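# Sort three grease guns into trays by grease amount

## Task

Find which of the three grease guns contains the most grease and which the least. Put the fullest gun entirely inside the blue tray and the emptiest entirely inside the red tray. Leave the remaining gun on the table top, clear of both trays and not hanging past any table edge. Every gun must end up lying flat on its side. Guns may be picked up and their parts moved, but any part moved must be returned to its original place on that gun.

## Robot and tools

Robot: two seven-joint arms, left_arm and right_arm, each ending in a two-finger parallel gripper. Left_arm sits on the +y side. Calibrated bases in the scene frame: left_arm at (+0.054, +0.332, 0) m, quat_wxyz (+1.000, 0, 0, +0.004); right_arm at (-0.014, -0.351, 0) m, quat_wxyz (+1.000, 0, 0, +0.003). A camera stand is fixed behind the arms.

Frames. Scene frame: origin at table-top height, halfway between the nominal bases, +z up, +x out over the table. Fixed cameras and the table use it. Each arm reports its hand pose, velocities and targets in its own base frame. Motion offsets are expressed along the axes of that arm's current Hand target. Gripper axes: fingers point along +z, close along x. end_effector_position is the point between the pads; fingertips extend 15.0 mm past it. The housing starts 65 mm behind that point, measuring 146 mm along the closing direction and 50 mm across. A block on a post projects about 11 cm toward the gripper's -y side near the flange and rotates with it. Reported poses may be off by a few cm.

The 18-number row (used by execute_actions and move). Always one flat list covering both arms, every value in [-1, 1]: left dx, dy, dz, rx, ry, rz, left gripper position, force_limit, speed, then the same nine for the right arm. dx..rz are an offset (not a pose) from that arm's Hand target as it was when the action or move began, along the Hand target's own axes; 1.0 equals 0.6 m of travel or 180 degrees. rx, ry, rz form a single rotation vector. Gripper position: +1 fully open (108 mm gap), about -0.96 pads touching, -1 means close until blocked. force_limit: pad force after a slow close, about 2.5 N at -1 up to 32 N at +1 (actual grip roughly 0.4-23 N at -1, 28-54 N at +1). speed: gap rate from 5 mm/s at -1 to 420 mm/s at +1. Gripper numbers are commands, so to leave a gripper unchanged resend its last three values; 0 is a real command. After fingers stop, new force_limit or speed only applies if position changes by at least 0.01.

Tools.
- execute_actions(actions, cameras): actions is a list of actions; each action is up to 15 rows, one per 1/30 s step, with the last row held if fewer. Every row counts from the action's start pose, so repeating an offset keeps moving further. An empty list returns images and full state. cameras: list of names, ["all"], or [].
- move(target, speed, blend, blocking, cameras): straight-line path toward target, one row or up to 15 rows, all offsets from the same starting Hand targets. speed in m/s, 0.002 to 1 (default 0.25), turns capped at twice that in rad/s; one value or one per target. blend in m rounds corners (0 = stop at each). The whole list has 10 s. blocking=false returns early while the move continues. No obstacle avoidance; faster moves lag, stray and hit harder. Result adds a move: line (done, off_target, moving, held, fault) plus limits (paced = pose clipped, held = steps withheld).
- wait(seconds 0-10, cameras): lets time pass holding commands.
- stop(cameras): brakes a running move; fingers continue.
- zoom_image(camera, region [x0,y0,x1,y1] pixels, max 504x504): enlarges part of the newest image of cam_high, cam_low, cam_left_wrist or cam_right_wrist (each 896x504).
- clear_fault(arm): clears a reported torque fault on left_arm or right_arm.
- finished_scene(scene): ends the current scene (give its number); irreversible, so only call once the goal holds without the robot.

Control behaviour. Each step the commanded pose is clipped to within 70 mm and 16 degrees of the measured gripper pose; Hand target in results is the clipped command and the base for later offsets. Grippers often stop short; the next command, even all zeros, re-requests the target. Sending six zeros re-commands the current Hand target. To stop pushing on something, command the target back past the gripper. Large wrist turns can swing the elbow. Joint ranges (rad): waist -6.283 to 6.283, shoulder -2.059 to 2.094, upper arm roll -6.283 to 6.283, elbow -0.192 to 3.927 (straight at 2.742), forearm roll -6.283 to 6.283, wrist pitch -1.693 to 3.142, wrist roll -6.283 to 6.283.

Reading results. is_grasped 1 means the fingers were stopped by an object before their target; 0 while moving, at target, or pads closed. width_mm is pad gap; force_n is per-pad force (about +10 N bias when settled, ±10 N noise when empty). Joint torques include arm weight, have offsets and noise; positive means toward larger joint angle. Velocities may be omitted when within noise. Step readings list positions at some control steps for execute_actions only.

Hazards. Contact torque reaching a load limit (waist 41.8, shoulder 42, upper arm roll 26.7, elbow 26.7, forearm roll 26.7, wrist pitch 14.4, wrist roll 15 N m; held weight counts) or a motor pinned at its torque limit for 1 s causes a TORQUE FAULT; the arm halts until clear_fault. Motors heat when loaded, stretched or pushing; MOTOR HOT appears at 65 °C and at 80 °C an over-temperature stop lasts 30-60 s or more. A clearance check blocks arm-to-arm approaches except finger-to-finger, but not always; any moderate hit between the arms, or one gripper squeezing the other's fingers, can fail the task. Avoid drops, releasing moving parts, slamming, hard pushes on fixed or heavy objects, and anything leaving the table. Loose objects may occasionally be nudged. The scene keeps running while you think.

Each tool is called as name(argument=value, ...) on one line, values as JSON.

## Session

execute_actions(actions=[])

zoom_image(camera="cam_high", region=[220, 160, 640, 400])

Scene clock: 0.00 s.
left_arm: end_effector_position=(+0.0526, +0.2888, +0.2249) width_mm=0.00 is_grasped=0 force_n=0.00 end_effector_quat_wxyz=(-0.560, +0.746, +0.255, -0.257) | right_arm: end_effector_position=(+0.1297, +0.1326, +0.3831) width_mm=107.99 is_grasped=0 force_n=0.00 end_effector_quat_wxyz=(+0.657, -0.619, -0.318, +0.288)
Joint positions: left_arm=[0.949 -0.522 -0.445 0.225 1.112 1.36 1.638] | right_arm=[0.36 -0.315 -0.516 0.692 0.781 2.312 1.475]
Joint velocities: within noise
Joint torques (N m): no reading
Motor temperatures (°C): left_arm=[33 32 32 38 32 32 32] | right_arm=[32 34 34 33 32 39 33]
Hand target: left_arm +0.0526, +0.2888, +0.2249; -0.560, +0.746, +0.255, -0.257 | right_arm +0.1297, +0.1326, +0.3831; +0.657, -0.619, -0.318, +0.288
Tool commands: left_gripper/position=-0.964 left_gripper/force_limit=+1.0 left_gripper/speed=+1.0 right_gripper/position=+1.0 right_gripper/force_limit=+1.0 right_gripper/speed=+1.0

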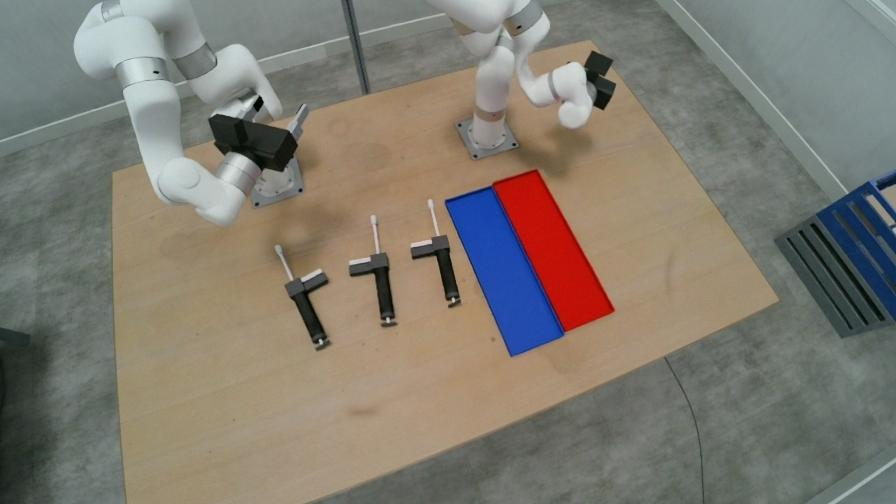

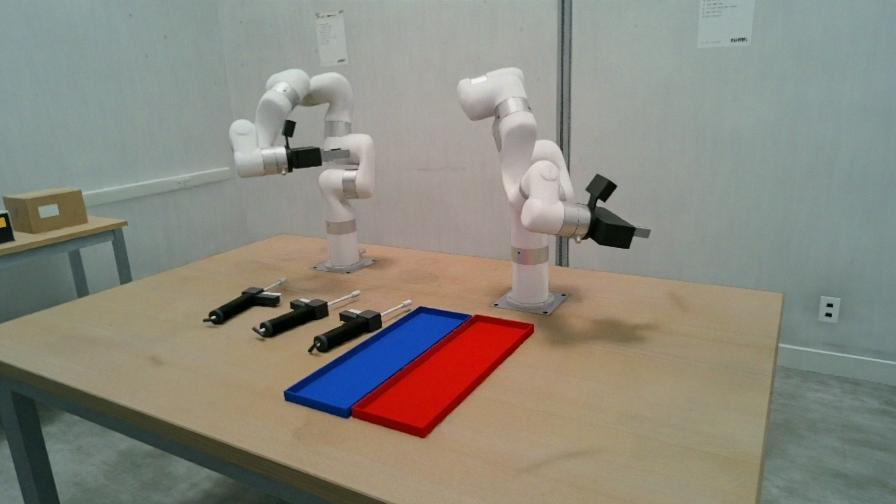

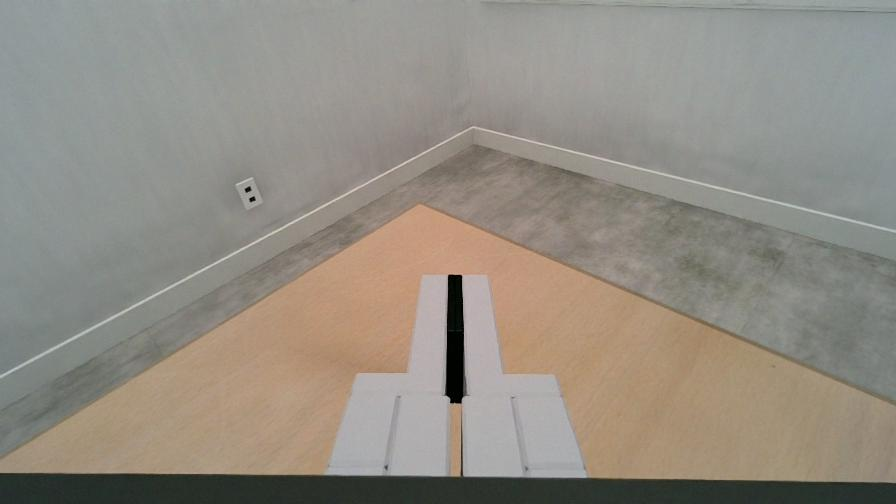

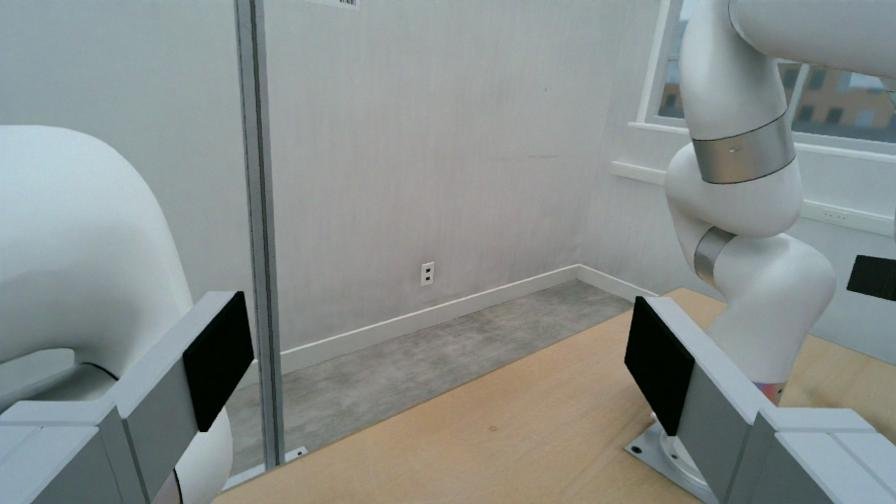

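Scaled by 1.200 from the camera's 896x504 image, which has a finer 1280x720 frame.

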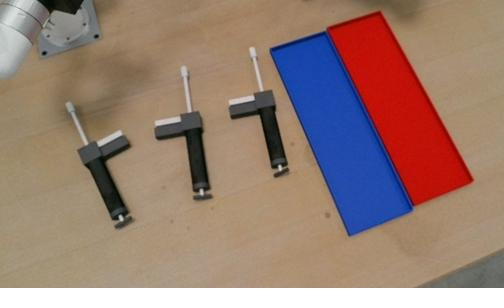

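move(target=[0.0763,-0.1105,-0.797,-0.1769,0.477,0.5844,0.5,0,0.5,0.368,0.0695,-0.2795,-0.2306,0.5905,0.5855,0.5,0,0.5], speed=0.6, cameras=["cam_left_wrist","cam_right_wrist"])

Scene clock: 5.50 s.
left_arm: end_effector_position=(+0.3999, -0.0009, +0.3997) width_mm=80.50 is_grasped=0 force_n=0.00 end_effector_quat_wxyz=(+0.001, +0.707, -0.707, +0.000) | right_arm: end_effector_position=(+0.3998, +0.2003, +0.3498) width_mm=80.51 is_grasped=0 force_n=0.00 end_effector_quat_wxyz=(+0.000, +0.707, -0.707, +0.000)
Joint positions: left_arm=[0.014 -0.234 -0.013 1.355 -0.004 1.59 3.929] | right_arm=[-0.211 -0.131 0.624 1.341 0.078 1.448 4.325]
Joint torques (N m): left_arm=[-0.63 -18.35 0.52 13.66 -0.63 -1.21 0.31] | right_arm=[1.59 -15.69 -1.28 28.95 -0.69 -2.04 0.55]
Hand target: left_arm +0.3999, -0.0009, +0.3997; +0.001, +0.707, -0.707, +0.000 | right_arm +0.3998, +0.2003, +0.3498; +0.000, +0.707, -0.707, +0.000
Off the commanded pose: left_arm 0.000 m, 0 deg | right_arm 0.000 m, 0 deg.
move: done
Images, in order (width x height): cam_left_wrist 896x504, cam_right_wrist 896x504.

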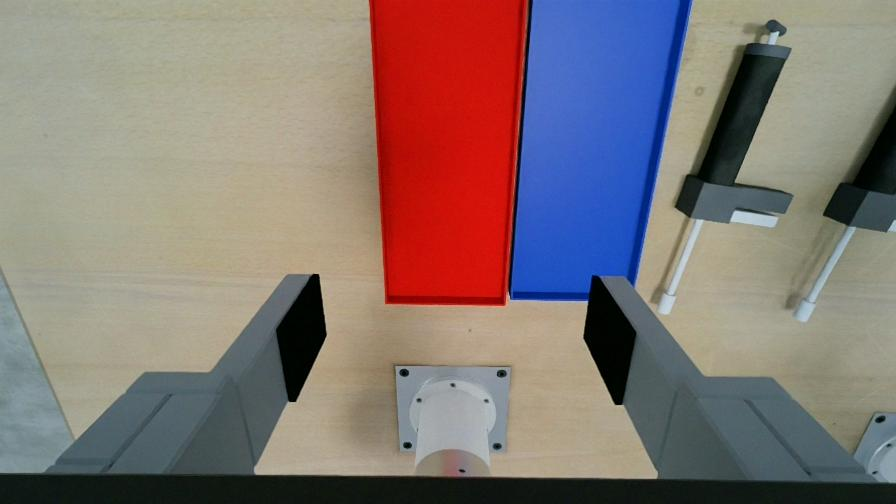

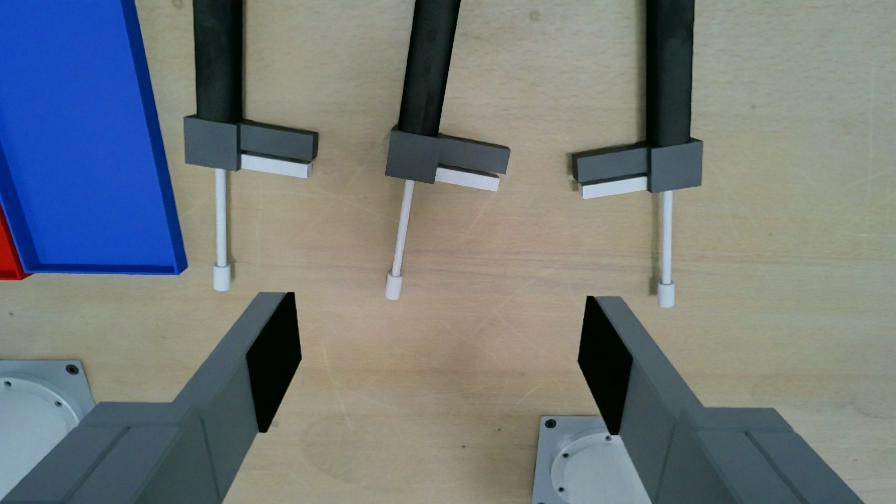

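move(target=[0,0,0,0,0,0,0.2,0,0.5,-0.3303,-0.097,0.4167,0,0,0.039,0.2,0,0.5], speed=0.45, cameras=["cam_right_wrist"])

Scene clock: 10.37 s.
left_arm: end_effector_position=(+0.3999, -0.0009, +0.3997) width_mm=64.00 is_grasped=0 force_n=0.00 end_effector_quat_wxyz=(+0.001, +0.707, -0.707, +0.000) | right_arm: end_effector_position=(+0.4577, +0.3987, +0.0999) width_mm=64.01 is_grasped=0 force_n=0.00 end_effector_quat_wxyz=(+0.000, -0.663, +0.749, +0.000)
Joint positions: left_arm=[0.014 -0.234 -0.013 1.355 -0.004 1.59 3.929] | right_arm=[0.199 0.702 0.669 1.565 -0.484 1.034 5.053]
Joint torques (N m): left_arm=[-0.52 -18.49 0.56 13.51 -0.68 -1.44 0.34] | right_arm=[1.9 -33.93 9.95 25.49 -0.8 -1.9 -0.26]
Hand target: left_arm +0.3999, -0.0009, +0.3997; +0.001, +0.707, -0.707, +0.000 | right_arm +0.4577, +0.3987, +0.0999; +0.000, -0.663, +0.749, +0.000
Off the commanded pose: left_arm 0.000 m, 0 deg | right_arm 0.000 m, 0 deg.
move: done; limits=paced
Images, in order (width x height): cam_right_wrist 896x504.

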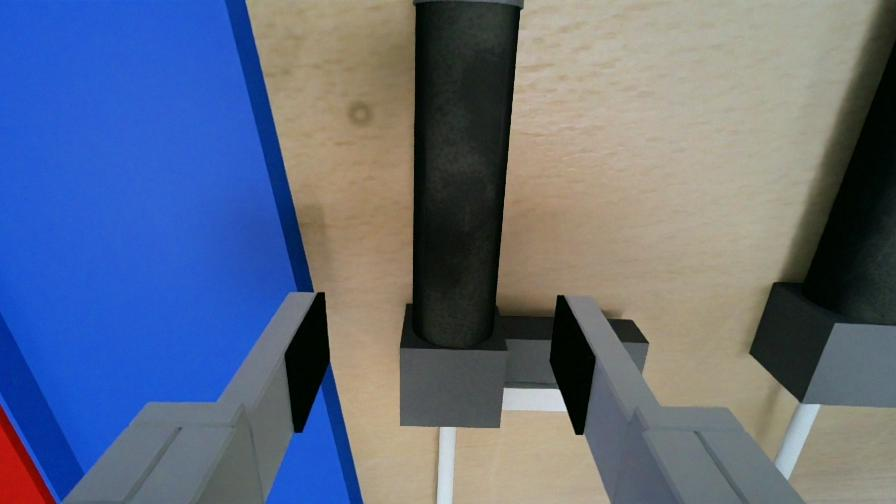

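move(target=[[0,0,0,0,0,0,0.2,0,0.5,0.0108,0.0067,0.06,0,0,0,0.2,0,0.5],[0,0,0,0,0,0,0.2,0,0.5,0.0108,0.0067,0.118,0,0,0,0.2,0,0.5],[0,0,0,0,0,0,0.2,0,0.5,0.0108,0.0067,0.118,0,0,0,-1,0.6,-0.3],[0,0,0,0,0,0,0.2,0,0.5,0.0108,0.0067,-0.03,0,0,0,-1,0.6,-0.3],[0,0,0,0,0,0,0.2,0,0.5,0.2968,-0.0135,-0.0835,0,0,0.0167,-1,0.6,-0.3],[0,0,0,0,0,0,0.2,0,0.5,0.2968,-0.0135,-0.1335,0,0,0.0167,-1,0.6,-0.3]], speed=[0.25,0.2,0.2,0.3,0.35,0.25], blend=[0.01,0,0,0.03,0.01,0], cameras=["cam_right_wrist"])

wait(seconds=0.2)

wait(seconds=0.2)

Scene clock: 14.43 s.
left_arm: end_effector_position=(+0.3999, -0.0009, +0.3997) width_mm=64.00 is_grasped=0 force_n=0.00 end_effector_quat_wxyz=(+0.001, +0.707, -0.707, +0.000) | right_arm: end_effector_position=(+0.4441, +0.2210, +0.1798) width_mm=35.03 is_grasped=1 force_n=40.04 end_effector_quat_wxyz=(+0.000, -0.643, +0.766, +0.000)
Joint positions: left_arm=[0.014 -0.234 -0.013 1.355 -0.004 1.59 3.929] | right_arm=[-0.235 0.177 0.731 1.127 -0.139 0.999 4.664]
Joint torques (N m): left_arm=[-0.65 -18.58 0.57 13.46 -0.54 -1.46 0.27] | right_arm=[-2.26 -26.07 4.26 30.86 0.55 -2.2 -0.22]
Hand target: left_arm +0.3999, -0.0009, +0.3997; +0.001, +0.707, -0.707, +0.000 | right_arm +0.4442, +0.2209, +0.1799; +0.000, -0.643, +0.766, +0.000
Off the commanded pose: left_arm 0.000 m, 0 deg | right_arm 0.000 m, 0 deg.
move: done
Images, in order (width x height): cam_right_wrist 896x504.

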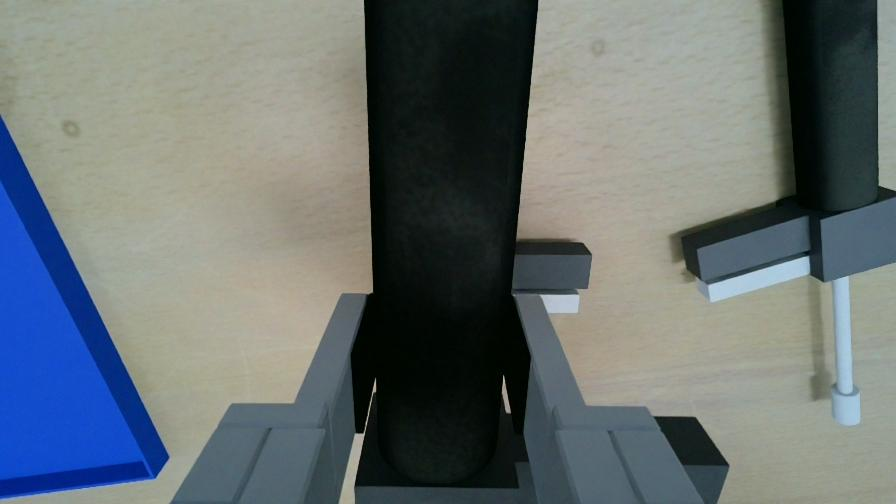

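Scene clock: 14.63 s.
left_arm: end_effector_position=(+0.3999, -0.0009, +0.3997) width_mm=64.00 is_grasped=0 force_n=0.00 end_effector_quat_wxyz=(+0.001, +0.707, -0.707, +0.000) | right_arm: end_effector_position=(+0.4441, +0.2209, +0.1799) width_mm=35.03 is_grasped=1 force_n=40.04 end_effector_quat_wxyz=(+0.000, -0.643, +0.766, +0.000)
Joint positions: left_arm=[0.014 -0.234 -0.013 1.355 -0.004 1.59 3.929] | right_arm=[-0.235 0.177 0.731 1.127 -0.139 0.999 4.664]
Joint torques (N m): left_arm=[-0.55 -18.66 0.61 13.45 -0.5 -1.41 0.28] | right_arm=[-2.26 -25.64 4.07 30.84 0.45 -2.2 -0.28]
Hand target: left_arm +0.3999, -0.0009, +0.3997; +0.001, +0.707, -0.707, +0.000 | right_arm +0.4442, +0.2209, +0.1799; +0.000, -0.643, +0.766, +0.000
Tool commands: left_gripper/position=+0.2 left_gripper/force_limit=+0.0 left_gripper/speed=+0.5 right_gripper/position=-1.0 right_gripper/force_limit=+0.6 right_gripper/speed=-0.3
Off the commanded pose: left_arm 0.000 m, 0 deg | right_arm 0.000 m, 0 deg.
wait: 0.20 s; at rest by 0.17 s

Scene clock: 14.83 s.
left_arm: end_effector_position=(+0.3999, -0.0009, +0.3997) width_mm=64.00 is_grasped=0 force_n=0.00 end_effector_quat_wxyz=(+0.001, +0.707, -0.707, +0.000) | right_arm: end_effector_position=(+0.4441, +0.2209, +0.1799) width_mm=35.03 is_grasped=1 force_n=40.04 end_effector_quat_wxyz=(+0.000, -0.643, +0.766, +0.000)
Joint positions: left_arm=[0.014 -0.234 -0.013 1.355 -0.004 1.59 3.929] | right_arm=[-0.235 0.177 0.731 1.127 -0.139 0.999 4.664]
Joint torques (N m): left_arm=[-0.75 -18.55 0.48 13.44 -0.56 -1.38 0.31] | right_arm=[-2.82 -25.67 3.93 31.14 0.35 -2.41 -0.37]
Hand target: left_arm +0.3999, -0.0009, +0.3997; +0.001, +0.707, -0.707, +0.000 | right_arm +0.4442, +0.2209, +0.1799; +0.000, -0.643, +0.766, +0.000
Tool commands: left_gripper/position=+0.2 left_gripper/force_limit=+0.0 left_gripper/speed=+0.5 right_gripper/position=-1.0 right_gripper/force_limit=+0.6 right_gripper/speed=-0.3
Off the commanded pose: left_arm 0.000 m, 0 deg | right_arm 0.000 m, 0 deg.
wait: 0.20 s; at rest by 0.17 s

move(target=[[0,0,0,0,0,0,0.2,0,0.5,-0.2845,0.0353,0.08,0,0,-0.0167,-1,0.6,-0.3],[0,0,0,0,0,0,0.2,0,0.5,-0.2845,0.0353,0.2513,0,0,-0.0167,-1,0.6,-0.3],[0,0,0,0,0,0,0.2,0,0.5,-0.2845,0.0353,0.2513,0,0,-0.0167,0.2,0,0.2],[0,0,0,0,0,0,0.2,0,0.5,-0.2845,0.0353,0.1,0,0,-0.0167,0.2,0,0.2],[0,0,0,0,0,0,0.2,0,0.5,0,0,0.133,0,0,0,0.2,0,0.2]], speed=[0.35,0.2,0.2,0.3,0.35], blend=[0.02,0,0,0.03,0], cameras=["cam_right_wrist"])

Scene clock: 19.13 s.
left_arm: end_effector_position=(+0.3999, -0.0009, +0.3997) width_mm=64.00 is_grasped=0 force_n=0.00 end_effector_quat_wxyz=(+0.001, +0.707, -0.707, +0.000) | right_arm: end_effector_position=(+0.4441, +0.2210, +0.1001) width_mm=63.99 is_grasped=0 force_n=0.00 end_effector_quat_wxyz=(+0.000, -0.643, +0.766, +0.000)
Joint positions: left_arm=[0.014 -0.234 -0.013 1.355 -0.004 1.59 3.929] | right_arm=[-0.238 0.337 0.732 1.041 -0.309 0.81 4.783]
Joint torques (N m): left_arm=[-0.5 -18.41 0.47 13.4 -0.52 -1.36 0.35] | right_arm=[-2.35 -25.23 6.95 23.16 0.51 -2.87 -0.25]
Hand target: left_arm +0.3999, -0.0009, +0.3997; +0.001, +0.707, -0.707, +0.000 | right_arm +0.4441, +0.2210, +0.1001; +0.000, -0.643, +0.766, +0.000
Off the commanded pose: left_arm 0.000 m, 0 deg | right_arm 0.000 m, 0 deg.
move: done
Images, in order (width x height): cam_right_wrist 896x504.

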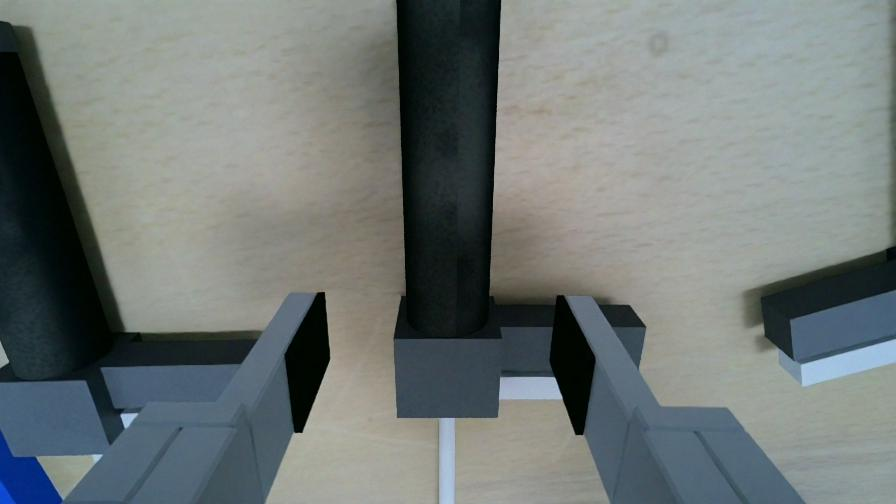

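move(target=[[0,0,0,0,0,0,0.2,0,0.5,0.005,0,0.118,0,0,0,0.2,0,0.2],[0,0,0,0,0,0,0.2,0,0.5,0.005,0,0.118,0,0,0,-1,0.6,-0.3],[0,0,0,0,0,0,0.2,0,0.5,0,0,-0.0835,0,0,0,-1,0.6,-0.3],[0,0,0,0,0,0,0.2,0,0.5,0,0,-0.133,0,0,0,-1,0.6,-0.3]], speed=[0.2,0.2,0.3,0.25], blend=[0,0,0.01,0])

wait(seconds=0.2)

wait(seconds=0.2)

Scene clock: 22.17 s.
left_arm: end_effector_position=(+0.3999, -0.0009, +0.3997) width_mm=64.00 is_grasped=0 force_n=0.00 end_effector_quat_wxyz=(+0.001, +0.707, -0.707, +0.000) | right_arm: end_effector_position=(+0.4441, +0.2209, +0.1798) width_mm=34.99 is_grasped=1 force_n=41.56 end_effector_quat_wxyz=(+0.000, -0.643, +0.766, +0.000)
Joint positions: left_arm=[0.014 -0.234 -0.013 1.355 -0.004 1.59 3.929] | right_arm=[-0.282 0.185 0.782 1.127 -0.153 1.001 4.675]
Joint torques (N m): left_arm=[-0.4 -18.52 0.5 13.4 -0.53 -1.34 0.24] | right_arm=[-2.13 -24.76 4.93 31 0.51 -2.17 -0.28]
Hand target: left_arm +0.3999, -0.0009, +0.3997; +0.001, +0.707, -0.707, +0.000 | right_arm +0.4442, +0.2209, +0.1799; +0.000, -0.643, +0.766, +0.000
Off the commanded pose: left_arm 0.000 m, 0 deg | right_arm 0.000 m, 0 deg.
move: done

Scene clock: 22.37 s.
left_arm: end_effector_position=(+0.3999, -0.0009, +0.3997) width_mm=64.00 is_grasped=0 force_n=0.00 end_effector_quat_wxyz=(+0.001, +0.707, -0.707, +0.000) | right_arm: end_effector_position=(+0.4441, +0.2209, +0.1799) width_mm=34.99 is_grasped=1 force_n=41.57 end_effector_quat_wxyz=(+0.000, -0.643, +0.766, +0.000)
Joint positions: left_arm=[0.014 -0.234 -0.013 1.355 -0.004 1.59 3.929] | right_arm=[-0.282 0.185 0.782 1.127 -0.153 1.001 4.675]
Joint torques (N m): left_arm=[-0.5 -18.54 0.55 13.38 -0.47 -1.33 0.21] | right_arm=[-2.16 -25.11 4.72 31.13 0.57 -2.4 -0.15]
Hand target: left_arm +0.3999, -0.0009, +0.3997; +0.001, +0.707, -0.707, +0.000 | right_arm +0.4442, +0.2209, +0.1799; +0.000, -0.643, +0.766, +0.000
Tool commands: left_gripper/position=+0.2 left_gripper/force_limit=+0.0 left_gripper/speed=+0.5 right_gripper/position=-1.0 right_gripper/force_limit=+0.6 right_gripper/speed=-0.3
Off the commanded pose: left_arm 0.000 m, 0 deg | right_arm 0.000 m, 0 deg.
wait: 0.20 s; at rest by 0.17 s

Scene clock: 22.57 s.
left_arm: end_effector_position=(+0.3999, -0.0009, +0.3997) width_mm=64.00 is_grasped=0 force_n=0.00 end_effector_quat_wxyz=(+0.001, +0.707, -0.707, +0.000) | right_arm: end_effector_position=(+0.4441, +0.2209, +0.1799) width_mm=34.99 is_grasped=1 force_n=41.56 end_effector_quat_wxyz=(+0.000, -0.643, +0.766, +0.000)
Joint positions: left_arm=[0.014 -0.234 -0.013 1.355 -0.004 1.59 3.929] | right_arm=[-0.282 0.185 0.782 1.127 -0.153 1.001 4.675]
Joint torques (N m): left_arm=[-0.48 -18.77 0.48 13.33 -0.42 -1.33 0.22] | right_arm=[-2.22 -24.74 5.11 31.03 0.17 -2.41 -0.25]
Hand target: left_arm +0.3999, -0.0009, +0.3997; +0.001, +0.707, -0.707, +0.000 | right_arm +0.4442, +0.2209, +0.1799; +0.000, -0.643, +0.766, +0.000
Tool commands: left_gripper/position=+0.2 left_gripper/force_limit=+0.0 left_gripper/speed=+0.5 right_gripper/position=-1.0 right_gripper/force_limit=+0.6 right_gripper/speed=-0.3
Off the commanded pose: left_arm 0.000 m, 0 deg | right_arm 0.000 m, 0 deg.
wait: 0.20 s; at rest by 0.17 s

move(target=[[0,0,0,0,0,0,0.2,0,0.5,0,0,-0.05,0,0,0,-1,0.6,-0.3],[0,0,0,0,0,0,0.2,0,0.5,0,0,0,0,0,0,-1,0.6,-0.3]])

wait(seconds=0.1)

wait(seconds=0.1)

wait(seconds=0.1)

move(target=[[0,0,0,0,0,0,0.2,0,0.5,0,0,0.05,0,0,0,-1,0.6,-0.3],[0,0,0,0,0,0,0.2,0,0.5,0,0,0,0,0,0,-1,0.6,-0.3]])

wait(seconds=0.1)

wait(seconds=0.1)

wait(seconds=0.1)

Scene clock: 26.67 s.
left_arm: end_effector_position=(+0.3999, -0.0009, +0.3997) width_mm=64.00 is_grasped=0 force_n=0.00 end_effector_quat_wxyz=(+0.001, +0.707, -0.707, +0.000) | right_arm: end_effector_position=(+0.4442, +0.2209, +0.1799) width_mm=34.99 is_grasped=1 force_n=41.56 end_effector_quat_wxyz=(+0.000, -0.643, +0.766, +0.000)
Joint positions: left_arm=[0.014 -0.234 -0.013 1.355 -0.004 1.59 3.929] | right_arm=[-0.283 0.185 0.783 1.127 -0.154 1.001 4.675]
Joint torques (N m): left_arm=[-0.43 -18.38 0.46 13.3 -0.38 -1.32 0.2] | right_arm=[1.9 -23.25 3.52 29.04 -0.74 -3.03 0.32]
Hand target: left_arm +0.3999, -0.0009, +0.3997; +0.001, +0.707, -0.707, +0.000 | right_arm +0.4442, +0.2209, +0.1799; +0.000, -0.643, +0.766, +0.000
Off the commanded pose: left_arm 0.000 m, 0 deg | right_arm 0.000 m, 0 deg.
move: done

Scene clock: 26.77 s.
left_arm: end_effector_position=(+0.3999, -0.0009, +0.3997) width_mm=64.00 is_grasped=0 force_n=0.00 end_effector_quat_wxyz=(+0.001, +0.707, -0.707, +0.000) | right_arm: end_effector_position=(+0.4442, +0.2209, +0.1799) width_mm=34.99 is_grasped=1 force_n=41.56 end_effector_quat_wxyz=(+0.000, -0.643, +0.766, +0.000)
Joint positions: left_arm=[0.014 -0.234 -0.013 1.355 -0.004 1.59 3.929] | right_arm=[-0.283 0.185 0.783 1.127 -0.154 1.001 4.675]
Joint torques (N m): left_arm=[-0.43 -18.71 0.53 13.33 -0.34 -1.3 0.23] | right_arm=[1.59 -23.19 3.58 28.81 -0.65 -3.03 0.31]
Hand target: left_arm +0.3999, -0.0009, +0.3997; +0.001, +0.707, -0.707, +0.000 | right_arm +0.4442, +0.2209, +0.1799; +0.000, -0.643, +0.766, +0.000
Tool commands: left_gripper/position=+0.2 left_gripper/force_limit=+0.0 left_gripper/speed=+0.5 right_gripper/position=-1.0 right_gripper/force_limit=+0.6 right_gripper/speed=-0.3
Off the commanded pose: left_arm 0.000 m, 0 deg | right_arm 0.000 m, 0 deg.
wait: 0.10 s; no rest

Scene clock: 26.87 s.
left_arm: end_effector_position=(+0.3999, -0.0009, +0.3997) width_mm=64.00 is_grasped=0 force_n=0.00 end_effector_quat_wxyz=(+0.001, +0.707, -0.707, +0.000) | right_arm: end_effector_position=(+0.4442, +0.2209, +0.1799) width_mm=34.99 is_grasped=1 force_n=41.56 end_effector_quat_wxyz=(+0.000, -0.643, +0.766, +0.000)
Joint positions: left_arm=[0.014 -0.234 -0.013 1.355 -0.004 1.59 3.929] | right_arm=[-0.283 0.185 0.783 1.127 -0.154 1.001 4.675]
Joint torques (N m): left_arm=[-0.34 -18.65 0.46 13.32 -0.41 -1.27 0.15] | right_arm=[1.8 -23.14 3.8 28.62 -0.74 -3.05 0.43]
Hand target: left_arm +0.3999, -0.0009, +0.3997; +0.001, +0.707, -0.707, +0.000 | right_arm +0.4442, +0.2209, +0.1799; +0.000, -0.643, +0.766, +0.000
Tool commands: left_gripper/position=+0.2 left_gripper/force_limit=+0.0 left_gripper/speed=+0.5 right_gripper/position=-1.0 right_gripper/force_limit=+0.6 right_gripper/speed=-0.3
Off the commanded pose: left_arm 0.000 m, 0 deg | right_arm 0.000 m, 0 deg.
wait: 0.10 s; no rest

Scene clock: 26.97 s.
left_arm: end_effector_position=(+0.3999, -0.0009, +0.3997) width_mm=64.00 is_grasped=0 force_n=0.00 end_effector_quat_wxyz=(+0.001, +0.707, -0.707, +0.000) | right_arm: end_effector_position=(+0.4442, +0.2209, +0.1799) width_mm=34.99 is_grasped=1 force_n=41.56 end_effector_quat_wxyz=(+0.000, -0.643, +0.766, +0.000)
Joint positions: left_arm=[0.014 -0.234 -0.013 1.355 -0.004 1.59 3.929] | right_arm=[-0.283 0.185 0.783 1.127 -0.154 1.001 4.675]
Joint torques (N m): left_arm=[-0.47 -18.58 0.53 13.31 -0.4 -1.31 0.15] | right_arm=[2.07 -23.33 3.57 28.86 -0.74 -3.14 0.39]
Hand target: left_arm +0.3999, -0.0009, +0.3997; +0.001, +0.707, -0.707, +0.000 | right_arm +0.4442, +0.2209, +0.1799; +0.000, -0.643, +0.766, +0.000
Tool commands: left_gripper/position=+0.2 left_gripper/force_limit=+0.0 left_gripper/speed=+0.5 right_gripper/position=-1.0 right_gripper/force_limit=+0.6 right_gripper/speed=-0.3
Off the commanded pose: left_arm 0.000 m, 0 deg | right_arm 0.000 m, 0 deg.
wait: 0.10 s; no rest

Scene clock: 28.27 s.
left_arm: end_effector_position=(+0.3999, -0.0009, +0.3997) width_mm=64.00 is_grasped=0 force_n=0.00 end_effector_quat_wxyz=(+0.001, +0.707, -0.707, +0.000) | right_arm: end_effector_position=(+0.4441, +0.2209, +0.1799) width_mm=34.99 is_grasped=1 force_n=41.56 end_effector_quat_wxyz=(+0.000, -0.643, +0.766, +0.000)
Joint positions: left_arm=[0.014 -0.234 -0.013 1.355 -0.004 1.59 3.929] | right_arm=[-0.283 0.185 0.783 1.127 -0.154 1.001 4.675]
Joint torques (N m): left_arm=[-0.21 -18.57 0.44 13.37 -0.35 -1.33 0.16] | right_arm=[-2.42 -25.18 4.85 31.26 0.19 -2.35 -0.2]
Hand target: left_arm +0.3999, -0.0009, +0.3997; +0.001, +0.707, -0.707, +0.000 | right_arm +0.4442, +0.2209, +0.1799; +0.000, -0.643, +0.766, +0.000
Off the commanded pose: left_arm 0.000 m, 0 deg | right_arm 0.000 m, 0 deg.
move: done

Scene clock: 28.37 s.
left_arm: end_effector_position=(+0.3999, -0.0009, +0.3997) width_mm=64.00 is_grasped=0 force_n=0.00 end_effector_quat_wxyz=(+0.001, +0.707, -0.707, +0.000) | right_arm: end_effector_position=(+0.4441, +0.2209, +0.1799) width_mm=34.99 is_grasped=1 force_n=41.56 end_effector_quat_wxyz=(+0.000, -0.643, +0.766, +0.000)
Joint positions: left_arm=[0.014 -0.234 -0.013 1.355 -0.004 1.59 3.929] | right_arm=[-0.283 0.185 0.783 1.127 -0.154 1.001 4.675]
Joint torques (N m): left_arm=[-0.3 -18.56 0.5 13.21 -0.48 -1.34 0.25] | right_arm=[-2.7 -24.96 4.56 31.26 0.6 -2.35 -0.37]
Hand target: left_arm +0.3999, -0.0009, +0.3997; +0.001, +0.707, -0.707, +0.000 | right_arm +0.4442, +0.2209, +0.1799; +0.000, -0.643, +0.766, +0.000
Tool commands: left_gripper/position=+0.2 left_gripper/force_limit=+0.0 left_gripper/speed=+0.5 right_gripper/position=-1.0 right_gripper/force_limit=+0.6 right_gripper/speed=-0.3
Off the commanded pose: left_arm 0.000 m, 0 deg | right_arm 0.000 m, 0 deg.
wait: 0.10 s; no rest

Scene clock: 28.47 s.
left_arm: end_effector_position=(+0.3999, -0.0009, +0.3997) width_mm=64.00 is_grasped=0 force_n=0.00 end_effector_quat_wxyz=(+0.001, +0.707, -0.707, +0.000) | right_arm: end_effector_position=(+0.4441, +0.2209, +0.1799) width_mm=34.99 is_grasped=1 force_n=41.56 end_effector_quat_wxyz=(+0.000, -0.643, +0.766, +0.000)
Joint positions: left_arm=[0.014 -0.234 -0.013 1.355 -0.004 1.59 3.929] | right_arm=[-0.283 0.185 0.783 1.127 -0.154 1.001 4.675]
Joint torques (N m): left_arm=[-0.43 -18.88 0.59 13.34 -0.46 -1.29 0.25] | right_arm=[-2.38 -25.1 4.84 31.37 0.64 -2.31 -0.33]
Hand target: left_arm +0.3999, -0.0009, +0.3997; +0.001, +0.707, -0.707, +0.000 | right_arm +0.4442, +0.2209, +0.1799; +0.000, -0.643, +0.766, +0.000
Tool commands: left_gripper/position=+0.2 left_gripper/force_limit=+0.0 left_gripper/speed=+0.5 right_gripper/position=-1.0 right_gripper/force_limit=+0.6 right_gripper/speed=-0.3
Off the commanded pose: left_arm 0.000 m, 0 deg | right_arm 0.000 m, 0 deg.
wait: 0.10 s; no rest

Scene clock: 28.57 s.
left_arm: end_effector_position=(+0.3999, -0.0009, +0.3997) width_mm=64.00 is_grasped=0 force_n=0.00 end_effector_quat_wxyz=(+0.001, +0.707, -0.707, +0.000) | right_arm: end_effector_position=(+0.4441, +0.2209, +0.1799) width_mm=34.99 is_grasped=1 force_n=41.56 end_effector_quat_wxyz=(+0.000, -0.643, +0.766, +0.000)
Joint positions: left_arm=[0.014 -0.234 -0.013 1.355 -0.004 1.59 3.929] | right_arm=[-0.283 0.185 0.783 1.127 -0.154 1.001 4.675]
Joint torques (N m): left_arm=[-0.46 -18.77 0.4 13.24 -0.39 -1.26 0.19] | right_arm=[-1.92 -24.85 4.69 31.24 0.61 -2.29 -0.35]
Hand target: left_arm +0.3999, -0.0009, +0.3997; +0.001, +0.707, -0.707, +0.000 | right_arm +0.4442, +0.2209, +0.1799; +0.000, -0.643, +0.766, +0.000
Tool commands: left_gripper/position=+0.2 left_gripper/force_limit=+0.0 left_gripper/speed=+0.5 right_gripper/position=-1.0 right_gripper/force_limit=+0.6 right_gripper/speed=-0.3
Off the commanded pose: left_arm 0.000 m, 0 deg | right_arm 0.000 m, 0 deg.
wait: 0.10 s; no rest

move(target=[[0,0,0,0,0,0,0.2,0,0.5,0.005,0,0.2513,0,0,0,-1,0.6,-0.3],[0,0,0,0,0,0,0.2,0,0.5,0.005,0,0.2513,0,0,0,0.2,0,0.2],[0,0,0,0,0,0,0.2,0,0.5,0.005,0,0.1,0,0,0,0.2,0,0.2],[0,0,0,0,0,0,0.2,0,0.5,0.3609,-0.0445,0.133,0,0,-0.0917,0.2,0,0.2]], speed=[0.2,0.2,0.3,0.35], blend=[0,0,0.03,0], cameras=["cam_right_wrist"])

Scene clock: 32.80 s.
left_arm: end_effector_position=(+0.3999, -0.0009, +0.3997) width_mm=64.00 is_grasped=0 force_n=0.00 end_effector_quat_wxyz=(+0.001, +0.707, -0.707, +0.000) | right_arm: end_effector_position=(+0.4329, +0.0031, +0.0999) width_mm=64.00 is_grasped=0 force_n=0.00 end_effector_quat_wxyz=(+0.000, +0.746, -0.666, +0.000)
Joint positions: left_arm=[0.014 -0.234 -0.013 1.355 -0.004 1.59 3.929] | right_arm=[-0.628 0.091 0.637 0.79 -0.081 0.719 3.88]
Joint torques (N m): left_arm=[-0.39 -18.8 0.46 13.12 -0.39 -1.35 0.17] | right_arm=[-2.22 -19.23 0.82 22.62 0.57 -2.64 -0.36]
Hand target: left_arm +0.3999, -0.0009, +0.3997; +0.001, +0.707, -0.707, +0.000 | right_arm +0.4329, +0.0031, +0.0999; +0.000, +0.746, -0.666, +0.000
Off the commanded pose: left_arm 0.000 m, 0 deg | right_arm 0.000 m, 0 deg.
move: done
Images, in order (width x height): cam_right_wrist 896x504.

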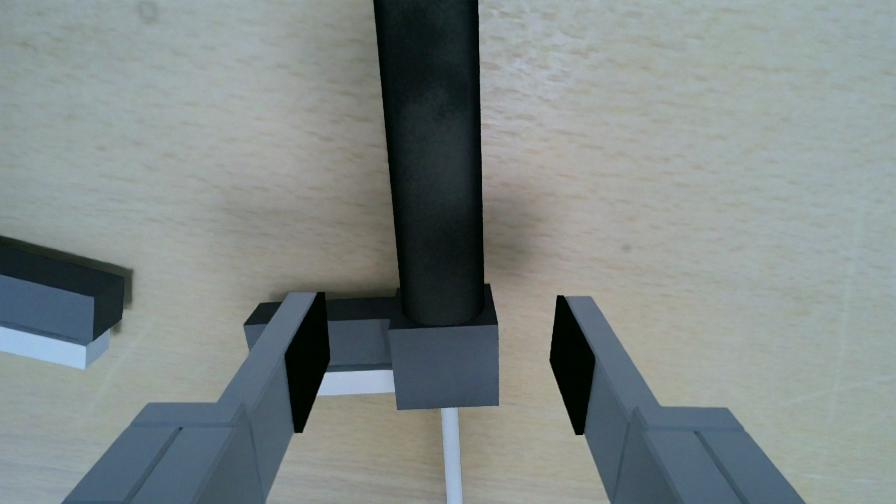

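move(target=[[0,0,0,0,0,0,0.2,0,0.5,0,-0.0067,0.118,0,0,-0.008,0.2,0,0.2],[0,0,0,0,0,0,0.2,0,0.5,0,-0.0067,0.118,0,0,-0.008,-1,0.6,-0.3],[0,0,0,0,0,0,0.2,0,0.5,0,-0.0067,-0.03,0,0,-0.008,-1,0.6,-0.3],[0,0,0,0,0,0,0.2,0,0.5,-0.3585,-0.0598,-0.1835,0,0,0.0917,-1,0.6,-0.3],[0,0,0,0,0,0,0.2,0,0.5,-0.3585,-0.0598,-0.0835,0,0,0.0917,-1,0.6,-0.3],[0,0,0,0,0,0,0.2,0,0.5,-0.3585,-0.0598,-0.1335,0,0,0.0917,-1,0.6,-0.3]], speed=[0.2,0.2,0.3,0.35,0.25,0.25], blend=[0,0,0.03,0,0,0])

wait(seconds=0.1)

wait(seconds=0.1)

wait(seconds=0.1)

Scene clock: 37.90 s.
left_arm: end_effector_position=(+0.3999, -0.0009, +0.3997) width_mm=64.00 is_grasped=0 force_n=0.00 end_effector_quat_wxyz=(+0.001, +0.707, -0.707, +0.000) | right_arm: end_effector_position=(+0.4441, +0.2208, +0.1802) width_mm=35.10 is_grasped=1 force_n=39.37 end_effector_quat_wxyz=(+0.000, -0.643, +0.766, +0.000)
Joint positions: left_arm=[0.014 -0.234 -0.013 1.355 -0.004 1.59 3.929] | right_arm=[-0.345 0.197 0.849 1.128 -0.174 1.004 4.69]
Joint torques (N m): left_arm=[-0.46 -18.75 0.39 13.2 -0.27 -1.28 0.12] | right_arm=[-1.98 -23.51 5.28 30.85 0.66 -2.22 -0.46]
Hand target: left_arm +0.3999, -0.0009, +0.3997; +0.001, +0.707, -0.707, +0.000 | right_arm +0.4441, +0.2208, +0.1802; +0.000, -0.643, +0.766, +0.000
Off the commanded pose: left_arm 0.000 m, 0 deg | right_arm 0.000 m, 0 deg.
move: done

Scene clock: 38.00 s.
left_arm: end_effector_position=(+0.3999, -0.0009, +0.3997) width_mm=64.00 is_grasped=0 force_n=0.00 end_effector_quat_wxyz=(+0.001, +0.707, -0.707, +0.000) | right_arm: end_effector_position=(+0.4441, +0.2208, +0.1802) width_mm=35.10 is_grasped=1 force_n=39.37 end_effector_quat_wxyz=(+0.000, -0.643, +0.766, +0.000)
Joint positions: left_arm=[0.014 -0.234 -0.013 1.355 -0.004 1.59 3.929] | right_arm=[-0.345 0.197 0.849 1.128 -0.174 1.004 4.69]
Joint torques (N m): left_arm=[-0.43 -18.75 0.57 13.15 -0.4 -1.25 0.1] | right_arm=[-2.22 -23.77 5.48 30.83 0.56 -2.35 -0.31]
Hand target: left_arm +0.3999, -0.0009, +0.3997; +0.001, +0.707, -0.707, +0.000 | right_arm +0.4441, +0.2208, +0.1802; +0.000, -0.643, +0.766, +0.000
Tool commands: left_gripper/position=+0.2 left_gripper/force_limit=+0.0 left_gripper/speed=+0.5 right_gripper/position=-1.0 right_gripper/force_limit=+0.6 right_gripper/speed=-0.3
Off the commanded pose: left_arm 0.000 m, 0 deg | right_arm 0.000 m, 0 deg.
wait: 0.10 s; no rest

Scene clock: 38.10 s.
left_arm: end_effector_position=(+0.3999, -0.0009, +0.3997) width_mm=64.00 is_grasped=0 force_n=0.00 end_effector_quat_wxyz=(+0.001, +0.707, -0.707, +0.000) | right_arm: end_effector_position=(+0.4441, +0.2208, +0.1802) width_mm=35.10 is_grasped=1 force_n=39.37 end_effector_quat_wxyz=(+0.000, -0.643, +0.766, +0.000)
Joint positions: left_arm=[0.014 -0.234 -0.013 1.355 -0.004 1.59 3.929] | right_arm=[-0.345 0.197 0.849 1.128 -0.174 1.004 4.69]
Joint torques (N m): left_arm=[-0.44 -18.79 0.48 13.25 -0.31 -1.28 0.13] | right_arm=[-2.26 -23.59 5.35 30.89 0.54 -2.35 -0.26]
Hand target: left_arm +0.3999, -0.0009, +0.3997; +0.001, +0.707, -0.707, +0.000 | right_arm +0.4441, +0.2208, +0.1802; +0.000, -0.643, +0.766, +0.000
Tool commands: left_gripper/position=+0.2 left_gripper/force_limit=+0.0 left_gripper/speed=+0.5 right_gripper/position=-1.0 right_gripper/force_limit=+0.6 right_gripper/speed=-0.3
Off the commanded pose: left_arm 0.000 m, 0 deg | right_arm 0.000 m, 0 deg.
wait: 0.10 s; no rest

Scene clock: 38.20 s.
left_arm: end_effector_position=(+0.3999, -0.0009, +0.3997) width_mm=64.00 is_grasped=0 force_n=0.00 end_effector_quat_wxyz=(+0.001, +0.707, -0.707, +0.000) | right_arm: end_effector_position=(+0.4441, +0.2208, +0.1802) width_mm=35.10 is_grasped=1 force_n=39.37 end_effector_quat_wxyz=(+0.000, -0.643, +0.766, +0.000)
Joint positions: left_arm=[0.014 -0.234 -0.013 1.355 -0.004 1.59 3.929] | right_arm=[-0.345 0.197 0.849 1.128 -0.174 1.004 4.69]
Joint torques (N m): left_arm=[-0.59 -18.69 0.5 13.12 -0.29 -1.32 0.17] | right_arm=[-2.21 -24.06 5.31 30.63 0.66 -2.44 -0.32]
Hand target: left_arm +0.3999, -0.0009, +0.3997; +0.001, +0.707, -0.707, +0.000 | right_arm +0.4441, +0.2208, +0.1802; +0.000, -0.643, +0.766, +0.000
Tool commands: left_gripper/position=+0.2 left_gripper/force_limit=+0.0 left_gripper/speed=+0.5 right_gripper/position=-1.0 right_gripper/force_limit=+0.6 right_gripper/speed=-0.3
Off the commanded pose: left_arm 0.000 m, 0 deg | right_arm 0.000 m, 0 deg.
wait: 0.10 s; no rest

move(target=[[0,0,0,0,0,0,0.2,0,0.5,0,0,-0.05,0,0,0,-1,0.6,-0.3],[0,0,0,0,0,0,0.2,0,0.5,0,0,0,0,0,0,-1,0.6,-0.3]])

wait(seconds=0.1)

wait(seconds=0.1)

move(target=[[0,0,0,0,0,0,0.2,0,0.5,0,0,0.05,0,0,0,-1,0.6,-0.3],[0,0,0,0,0,0,0.2,0,0.5,0,0,0,0,0,0,-1,0.6,-0.3]])

wait(seconds=0.1)

wait(seconds=0.1)

Scene clock: 42.67 s.
left_arm: end_effector_position=(+0.3999, -0.0009, +0.3997) width_mm=64.00 is_grasped=0 force_n=0.00 end_effector_quat_wxyz=(+0.001, +0.707, -0.707, +0.000) | right_arm: end_effector_position=(+0.4441, +0.2208, +0.1802) width_mm=35.10 is_grasped=1 force_n=39.37 end_effector_quat_wxyz=(+0.000, -0.643, +0.766, +0.000)
Joint positions: left_arm=[0.014 -0.234 -0.013 1.355 -0.004 1.59 3.929] | right_arm=[-0.346 0.197 0.85 1.128 -0.174 1.004 4.69]
Joint torques (N m): left_arm=[-0.47 -18.85 0.51 13.14 -0.32 -1.3 0.15] | right_arm=[1.61 -21.65 4.3 28.63 -0.59 -3.08 0.15]
Hand target: left_arm +0.3999, -0.0009, +0.3997; +0.001, +0.707, -0.707, +0.000 | right_arm +0.4441, +0.2208, +0.1802; +0.000, -0.643, +0.766, +0.000
Off the commanded pose: left_arm 0.000 m, 0 deg | right_arm 0.000 m, 0 deg.
move: done

Scene clock: 42.77 s.
left_arm: end_effector_position=(+0.3999, -0.0009, +0.3997) width_mm=64.00 is_grasped=0 force_n=0.00 end_effector_quat_wxyz=(+0.001, +0.707, -0.707, +0.000) | right_arm: end_effector_position=(+0.4441, +0.2208, +0.1802) width_mm=35.10 is_grasped=1 force_n=39.37 end_effector_quat_wxyz=(+0.000, -0.643, +0.766, +0.000)
Joint positions: left_arm=[0.014 -0.234 -0.013 1.355 -0.004 1.59 3.929] | right_arm=[-0.346 0.197 0.85 1.128 -0.174 1.004 4.69]
Joint torques (N m): left_arm=[-0.39 -18.93 0.44 13.19 -0.23 -1.33 0.1] | right_arm=[1.83 -21.77 4.16 28.47 -0.79 -3.25 0.25]
Hand target: left_arm +0.3999, -0.0009, +0.3997; +0.001, +0.707, -0.707, +0.000 | right_arm +0.4441, +0.2208, +0.1802; +0.000, -0.643, +0.766, +0.000
Tool commands: left_gripper/position=+0.2 left_gripper/force_limit=+0.0 left_gripper/speed=+0.5 right_gripper/position=-1.0 right_gripper/force_limit=+0.6 right_gripper/speed=-0.3
Off the commanded pose: left_arm 0.000 m, 0 deg | right_arm 0.000 m, 0 deg.
wait: 0.10 s; no rest

Scene clock: 42.87 s.
left_arm: end_effector_position=(+0.3999, -0.0009, +0.3997) width_mm=64.00 is_grasped=0 force_n=0.00 end_effector_quat_wxyz=(+0.001, +0.707, -0.707, +0.000) | right_arm: end_effector_position=(+0.4441, +0.2208, +0.1802) width_mm=35.10 is_grasped=1 force_n=39.37 end_effector_quat_wxyz=(+0.000, -0.643, +0.766, +0.000)
Joint positions: left_arm=[0.014 -0.234 -0.013 1.355 -0.004 1.59 3.929] | right_arm=[-0.346 0.197 0.85 1.128 -0.174 1.004 4.69]
Joint torques (N m): left_arm=[-0.49 -18.77 0.53 13.12 -0.24 -1.25 0.09] | right_arm=[1.76 -21.52 3.83 28.48 -0.4 -2.96 0.22]
Hand target: left_arm +0.3999, -0.0009, +0.3997; +0.001, +0.707, -0.707, +0.000 | right_arm +0.4441, +0.2208, +0.1802; +0.000, -0.643, +0.766, +0.000
Tool commands: left_gripper/position=+0.2 left_gripper/force_limit=+0.0 left_gripper/speed=+0.5 right_gripper/position=-1.0 right_gripper/force_limit=+0.6 right_gripper/speed=-0.3
Off the commanded pose: left_arm 0.000 m, 0 deg | right_arm 0.000 m, 0 deg.
wait: 0.10 s; no rest

Scene clock: 44.17 s.
left_arm: end_effector_position=(+0.3999, -0.0009, +0.3997) width_mm=64.00 is_grasped=0 force_n=0.00 end_effector_quat_wxyz=(+0.001, +0.707, -0.707, +0.000) | right_arm: end_effector_position=(+0.4441, +0.2208, +0.1802) width_mm=35.10 is_grasped=1 force_n=39.37 end_effector_quat_wxyz=(+0.000, -0.643, +0.766, +0.000)
Joint positions: left_arm=[0.014 -0.234 -0.013 1.355 -0.004 1.59 3.929] | right_arm=[-0.346 0.197 0.85 1.128 -0.174 1.004 4.69]
Joint torques (N m): left_arm=[-0.49 -18.88 0.46 13.09 -0.13 -1.33 0.06] | right_arm=[-2.26 -23.81 5.19 30.74 0.45 -2.37 -0.28]
Hand target: left_arm +0.3999, -0.0009, +0.3997; +0.001, +0.707, -0.707, +0.000 | right_arm +0.4441, +0.2208, +0.1802; +0.000, -0.643, +0.766, +0.000
Off the commanded pose: left_arm 0.000 m, 0 deg | right_arm 0.000 m, 0 deg.
move: done

Scene clock: 44.27 s.
left_arm: end_effector_position=(+0.3999, -0.0009, +0.3997) width_mm=64.00 is_grasped=0 force_n=0.00 end_effector_quat_wxyz=(+0.001, +0.707, -0.707, +0.000) | right_arm: end_effector_position=(+0.4441, +0.2208, +0.1802) width_mm=35.10 is_grasped=1 force_n=39.37 end_effector_quat_wxyz=(+0.000, -0.643, +0.766, +0.000)
Joint positions: left_arm=[0.014 -0.234 -0.013 1.355 -0.004 1.59 3.929] | right_arm=[-0.346 0.197 0.85 1.128 -0.174 1.004 4.69]
Joint torques (N m): left_arm=[-0.38 -18.88 0.58 13.18 -0.24 -1.31 0.03] | right_arm=[-2.1 -23.49 5.39 30.56 0.61 -2.38 -0.25]
Hand target: left_arm +0.3999, -0.0009, +0.3997; +0.001, +0.707, -0.707, +0.000 | right_arm +0.4441, +0.2208, +0.1802; +0.000, -0.643, +0.766, +0.000
Tool commands: left_gripper/position=+0.2 left_gripper/force_limit=+0.0 left_gripper/speed=+0.5 right_gripper/position=-1.0 right_gripper/force_limit=+0.6 right_gripper/speed=-0.3
Off the commanded pose: left_arm 0.000 m, 0 deg | right_arm 0.000 m, 0 deg.
wait: 0.10 s; no rest

Scene clock: 44.37 s.
left_arm: end_effector_position=(+0.3999, -0.0009, +0.3997) width_mm=64.00 is_grasped=0 force_n=0.00 end_effector_quat_wxyz=(+0.001, +0.707, -0.707, +0.000) | right_arm: end_effector_position=(+0.4441, +0.2208, +0.1802) width_mm=35.10 is_grasped=1 force_n=39.37 end_effector_quat_wxyz=(+0.000, -0.643, +0.766, +0.000)
Joint positions: left_arm=[0.014 -0.234 -0.013 1.355 -0.004 1.59 3.929] | right_arm=[-0.346 0.197 0.85 1.128 -0.174 1.004 4.69]
Joint torques (N m): left_arm=[-0.5 -19.05 0.56 13.2 -0.18 -1.3 0.1] | right_arm=[-2.28 -23.83 5.29 30.5 0.55 -2.34 -0.23]
Hand target: left_arm +0.3999, -0.0009, +0.3997; +0.001, +0.707, -0.707, +0.000 | right_arm +0.4441, +0.2208, +0.1802; +0.000, -0.643, +0.766, +0.000
Tool commands: left_gripper/position=+0.2 left_gripper/force_limit=+0.0 left_gripper/speed=+0.5 right_gripper/position=-1.0 right_gripper/force_limit=+0.6 right_gripper/speed=-0.3
Off the commanded pose: left_arm 0.000 m, 0 deg | right_arm 0.000 m, 0 deg.
wait: 0.10 s; no rest

move(target=[[0,0,0,0,0,0,0.2,0,0.5,0.3586,-0.051,0.08,0,0,-0.1,-1,0.6,-0.3],[0,0,0,0,0,0,0.2,0,0.5,0.3586,-0.051,0.2518,0,0,-0.1,-1,0.6,-0.3],[0,0,0,0,0,0,0.2,0,0.5,0.3586,-0.051,0.2518,0,0,-0.1,0.2,0,0.2],[0,0,0,0,0,0,0.2,0,0.5,0.3586,-0.051,0.1,0,0,-0.1,0.2,0,0.2],[0,0,0,0,0,0,0.2,0,0.5,-0.2845,0.0353,0.1,0,0,-0.0167,0.2,0,0.2],[0,0,0,0,0,0,0.2,0,0.5,-0.2845,0.0353,0.2513,0,0,-0.0167,0.2,0,0.2]], speed=[0.35,0.2,0.2,0.3,0.4,0.2], blend=[0.02,0,0,0.03,0.01,0])

move(target=[[0,0,0,0,0,0,0.2,0,0.5,0,0,0,0,0,0,-1,0.6,-0.3],[0,0,0,0,0,0,0.2,0,0.5,0,0,-0.15,0,0,0,-1,0.6,-0.3],[0,0,0,0,0,0,0.2,0,0.5,0.2818,-0.0501,-0.3013,0,0,0.0167,-1,0.6,-0.3],[0,0,0,0,0,0,0.2,0,0.5,0.2818,-0.0501,-0.2513,0,0,0.0167,-1,0.6,-0.3]], speed=[0.2,0.3,0.35,0.25], blend=[0,0.03,0,0])

wait(seconds=0.1)

wait(seconds=0.1)

move(target=[[0,0,0,0,0,0,0.2,0,0.5,0,0,0.05,0,0,0,-1,0.6,-0.3],[0,0,0,0,0,0,0.2,0,0.5,0,0,0,0,0,0,-1,0.6,-0.3]])

wait(seconds=0.1)

wait(seconds=0.1)

wait(seconds=0.1)

Scene clock: 51.10 s.
left_arm: end_effector_position=(+0.3999, -0.0009, +0.3997) width_mm=64.00 is_grasped=0 force_n=0.00 end_effector_quat_wxyz=(+0.001, +0.707, -0.707, +0.000) | right_arm: end_effector_position=(+0.4528, +0.3927, +0.0296) width_mm=63.99 is_grasped=0 force_n=0.00 end_effector_quat_wxyz=(+0.000, -0.663, +0.749, +0.000)
Joint positions: left_arm=[0.014 -0.234 -0.013 1.355 -0.004 1.59 3.929] | right_arm=[0.163 0.821 0.686 1.504 -0.625 0.913 5.136]
Joint torques (N m): left_arm=[-0.11 -18.89 0.53 13.28 -0.12 -1.26 -0.01] | right_arm=[1.66 -34.71 12.12 22.88 -0.76 -2.6 0.38]
Hand target: left_arm +0.3999, -0.0009, +0.3997; +0.001, +0.707, -0.707, +0.000 | right_arm +0.4527, +0.3927, +0.0295; +0.000, -0.663, +0.749, +0.000
Off the commanded pose: left_arm 0.000 m, 0 deg | right_arm 0.000 m, 0 deg.
move: done

Scene clock: 53.50 s.
left_arm: end_effector_position=(+0.3999, -0.0009, +0.3997) width_mm=64.00 is_grasped=0 force_n=0.00 end_effector_quat_wxyz=(+0.001, +0.707, -0.707, +0.000) | right_arm: end_effector_position=(+0.4622, +0.2211, +0.1802) width_mm=35.07 is_grasped=1 force_n=37.49 end_effector_quat_wxyz=(+0.000, -0.643, +0.766, +0.000)
Joint positions: left_arm=[0.014 -0.234 -0.013 1.355 -0.004 1.59 3.929] | right_arm=[-0.312 0.262 0.819 1.197 -0.222 1.027 4.706]
Joint torques (N m): left_arm=[-0.3 -19.07 0.4 13.17 -0.17 -1.22 0.03] | right_arm=[1.59 -23.99 5.36 28.77 -0.37 -3.35 0.34]
Hand target: left_arm +0.3999, -0.0009, +0.3997; +0.001, +0.707, -0.707, +0.000 | right_arm +0.4622, +0.2211, +0.1802; +0.000, -0.643, +0.766, +0.000
Off the commanded pose: left_arm 0.000 m, 0 deg | right_arm 0.000 m, 0 deg.
move: done

Scene clock: 53.60 s.
left_arm: end_effector_position=(+0.3999, -0.0009, +0.3997) width_mm=64.00 is_grasped=0 force_n=0.00 end_effector_quat_wxyz=(+0.001, +0.707, -0.707, +0.000) | right_arm: end_effector_position=(+0.4622, +0.2211, +0.1802) width_mm=35.07 is_grasped=1 force_n=37.49 end_effector_quat_wxyz=(+0.000, -0.643, +0.766, +0.000)
Joint positions: left_arm=[0.014 -0.234 -0.013 1.355 -0.004 1.59 3.929] | right_arm=[-0.312 0.262 0.819 1.197 -0.222 1.027 4.706]
Joint torques (N m): left_arm=[-0.26 -19.05 0.53 13.16 -0.08 -1.35 0.13] | right_arm=[2.14 -24.08 5.45 28.79 -0.73 -3.02 0.52]
Hand target: left_arm +0.3999, -0.0009, +0.3997; +0.001, +0.707, -0.707, +0.000 | right_arm +0.4622, +0.2211, +0.1802; +0.000, -0.643, +0.766, +0.000
Tool commands: left_gripper/position=+0.2 left_gripper/force_limit=+0.0 left_gripper/speed=+0.5 right_gripper/position=-1.0 right_gripper/force_limit=+0.6 right_gripper/speed=-0.3
Off the commanded pose: left_arm 0.000 m, 0 deg | right_arm 0.000 m, 0 deg.
wait: 0.10 s; no rest

Scene clock: 53.70 s.
left_arm: end_effector_position=(+0.3999, -0.0009, +0.3997) width_mm=64.00 is_grasped=0 force_n=0.00 end_effector_quat_wxyz=(+0.001, +0.707, -0.707, +0.000) | right_arm: end_effector_position=(+0.4622, +0.2211, +0.1802) width_mm=35.07 is_grasped=1 force_n=37.49 end_effector_quat_wxyz=(+0.000, -0.643, +0.766, +0.000)
Joint positions: left_arm=[0.014 -0.234 -0.013 1.355 -0.004 1.59 3.929] | right_arm=[-0.312 0.262 0.819 1.197 -0.222 1.027 4.706]
Joint torques (N m): left_arm=[-0.32 -19.12 0.41 13.24 -0.01 -1.32 0.02] | right_arm=[1.26 -24.39 5.15 28.54 -0.96 -3.16 0.4]
Hand target: left_arm +0.3999, -0.0009, +0.3997; +0.001, +0.707, -0.707, +0.000 | right_arm +0.4622, +0.2211, +0.1802; +0.000, -0.643, +0.766, +0.000
Tool commands: left_gripper/position=+0.2 left_gripper/force_limit=+0.0 left_gripper/speed=+0.5 right_gripper/position=-1.0 right_gripper/force_limit=+0.6 right_gripper/speed=-0.3
Off the commanded pose: left_arm 0.000 m, 0 deg | right_arm 0.000 m, 0 deg.
wait: 0.10 s; no rest

Scene clock: 55.00 s.
left_arm: end_effector_position=(+0.3999, -0.0009, +0.3997) width_mm=64.00 is_grasped=0 force_n=0.00 end_effector_quat_wxyz=(+0.001, +0.707, -0.707, +0.000) | right_arm: end_effector_position=(+0.4621, +0.2211, +0.1802) width_mm=35.07 is_grasped=1 force_n=37.50 end_effector_quat_wxyz=(+0.000, -0.643, +0.766, +0.000)
Joint positions: left_arm=[0.014 -0.234 -0.013 1.355 -0.004 1.59 3.929] | right_arm=[-0.312 0.262 0.819 1.197 -0.222 1.027 4.706]
Joint torques (N m): left_arm=[-0.23 -18.98 0.39 13.25 -0.1 -1.3 0.05] | right_arm=[-2.37 -26.09 6.47 30.89 0.52 -2.4 -0.3]
Hand target: left_arm +0.3999, -0.0009, +0.3997; +0.001, +0.707, -0.707, +0.000 | right_arm +0.4622, +0.2211, +0.1802; +0.000, -0.643, +0.766, +0.000
Off the commanded pose: left_arm 0.000 m, 0 deg | right_arm 0.000 m, 0 deg.
move: done

Scene clock: 55.10 s.
left_arm: end_effector_position=(+0.3999, -0.0009, +0.3997) width_mm=64.00 is_grasped=0 force_n=0.00 end_effector_quat_wxyz=(+0.001, +0.707, -0.707, +0.000) | right_arm: end_effector_position=(+0.4621, +0.2211, +0.1802) width_mm=35.07 is_grasped=1 force_n=37.50 end_effector_quat_wxyz=(+0.000, -0.643, +0.766, +0.000)
Joint positions: left_arm=[0.014 -0.234 -0.013 1.355 -0.004 1.59 3.929] | right_arm=[-0.312 0.262 0.819 1.197 -0.222 1.027 4.706]
Joint torques (N m): left_arm=[-0.49 -19.21 0.46 13.15 -0.14 -1.24 0.03] | right_arm=[-2.33 -26.61 6.73 30.91 0.78 -2.27 -0.22]
Hand target: left_arm +0.3999, -0.0009, +0.3997; +0.001, +0.707, -0.707, +0.000 | right_arm +0.4622, +0.2211, +0.1802; +0.000, -0.643, +0.766, +0.000
Tool commands: left_gripper/position=+0.2 left_gripper/force_limit=+0.0 left_gripper/speed=+0.5 right_gripper/position=-1.0 right_gripper/force_limit=+0.6 right_gripper/speed=-0.3
Off the commanded pose: left_arm 0.000 m, 0 deg | right_arm 0.000 m, 0 deg.
wait: 0.10 s; no rest

Scene clock: 55.20 s.
left_arm: end_effector_position=(+0.3999, -0.0009, +0.3997) width_mm=64.00 is_grasped=0 force_n=0.00 end_effector_quat_wxyz=(+0.001, +0.707, -0.707, +0.000) | right_arm: end_effector_position=(+0.4621, +0.2211, +0.1802) width_mm=35.07 is_grasped=1 force_n=37.50 end_effector_quat_wxyz=(+0.000, -0.643, +0.766, +0.000)
Joint positions: left_arm=[0.014 -0.234 -0.013 1.355 -0.004 1.59 3.929] | right_arm=[-0.312 0.262 0.819 1.197 -0.222 1.027 4.706]
Joint torques (N m): left_arm=[-0.39 -19.2 0.47 13.23 -0.03 -1.33 0.13] | right_arm=[-2.31 -26.17 6.86 30.85 0.48 -2.33 -0.04]
Hand target: left_arm +0.3999, -0.0009, +0.3997; +0.001, +0.707, -0.707, +0.000 | right_arm +0.4622, +0.2211, +0.1802; +0.000, -0.643, +0.766, +0.000
Tool commands: left_gripper/position=+0.2 left_gripper/force_limit=+0.0 left_gripper/speed=+0.5 right_gripper/position=-1.0 right_gripper/force_limit=+0.6 right_gripper/speed=-0.3
Off the commanded pose: left_arm 0.000 m, 0 deg | right_arm 0.000 m, 0 deg.
wait: 0.10 s; no rest

Scene clock: 55.30 s.
left_arm: end_effector_position=(+0.3999, -0.0009, +0.3997) width_mm=64.00 is_grasped=0 force_n=0.00 end_effector_quat_wxyz=(+0.001, +0.707, -0.707, +0.000) | right_arm: end_effector_position=(+0.4621, +0.2211, +0.1802) width_mm=35.07 is_grasped=1 force_n=37.50 end_effector_quat_wxyz=(+0.000, -0.643, +0.766, +0.000)
Joint positions: left_arm=[0.014 -0.234 -0.013 1.355 -0.004 1.59 3.929] | right_arm=[-0.312 0.262 0.819 1.197 -0.222 1.027 4.706]
Joint torques (N m): left_arm=[-0.39 -19.02 0.37 13.18 -0.08 -1.34 0.03] | right_arm=[-2.1 -26.17 6.87 30.83 0.38 -2.48 -0.17]
Hand target: left_arm +0.3999, -0.0009, +0.3997; +0.001, +0.707, -0.707, +0.000 | right_arm +0.4622, +0.2211, +0.1802; +0.000, -0.643, +0.766, +0.000
Tool commands: left_gripper/position=+0.2 left_gripper/force_limit=+0.0 left_gripper/speed=+0.5 right_gripper/position=-1.0 right_gripper/force_limit=+0.6 right_gripper/speed=-0.3
Off the commanded pose: left_arm 0.000 m, 0 deg | right_arm 0.000 m, 0 deg.
wait: 0.10 s; no rest


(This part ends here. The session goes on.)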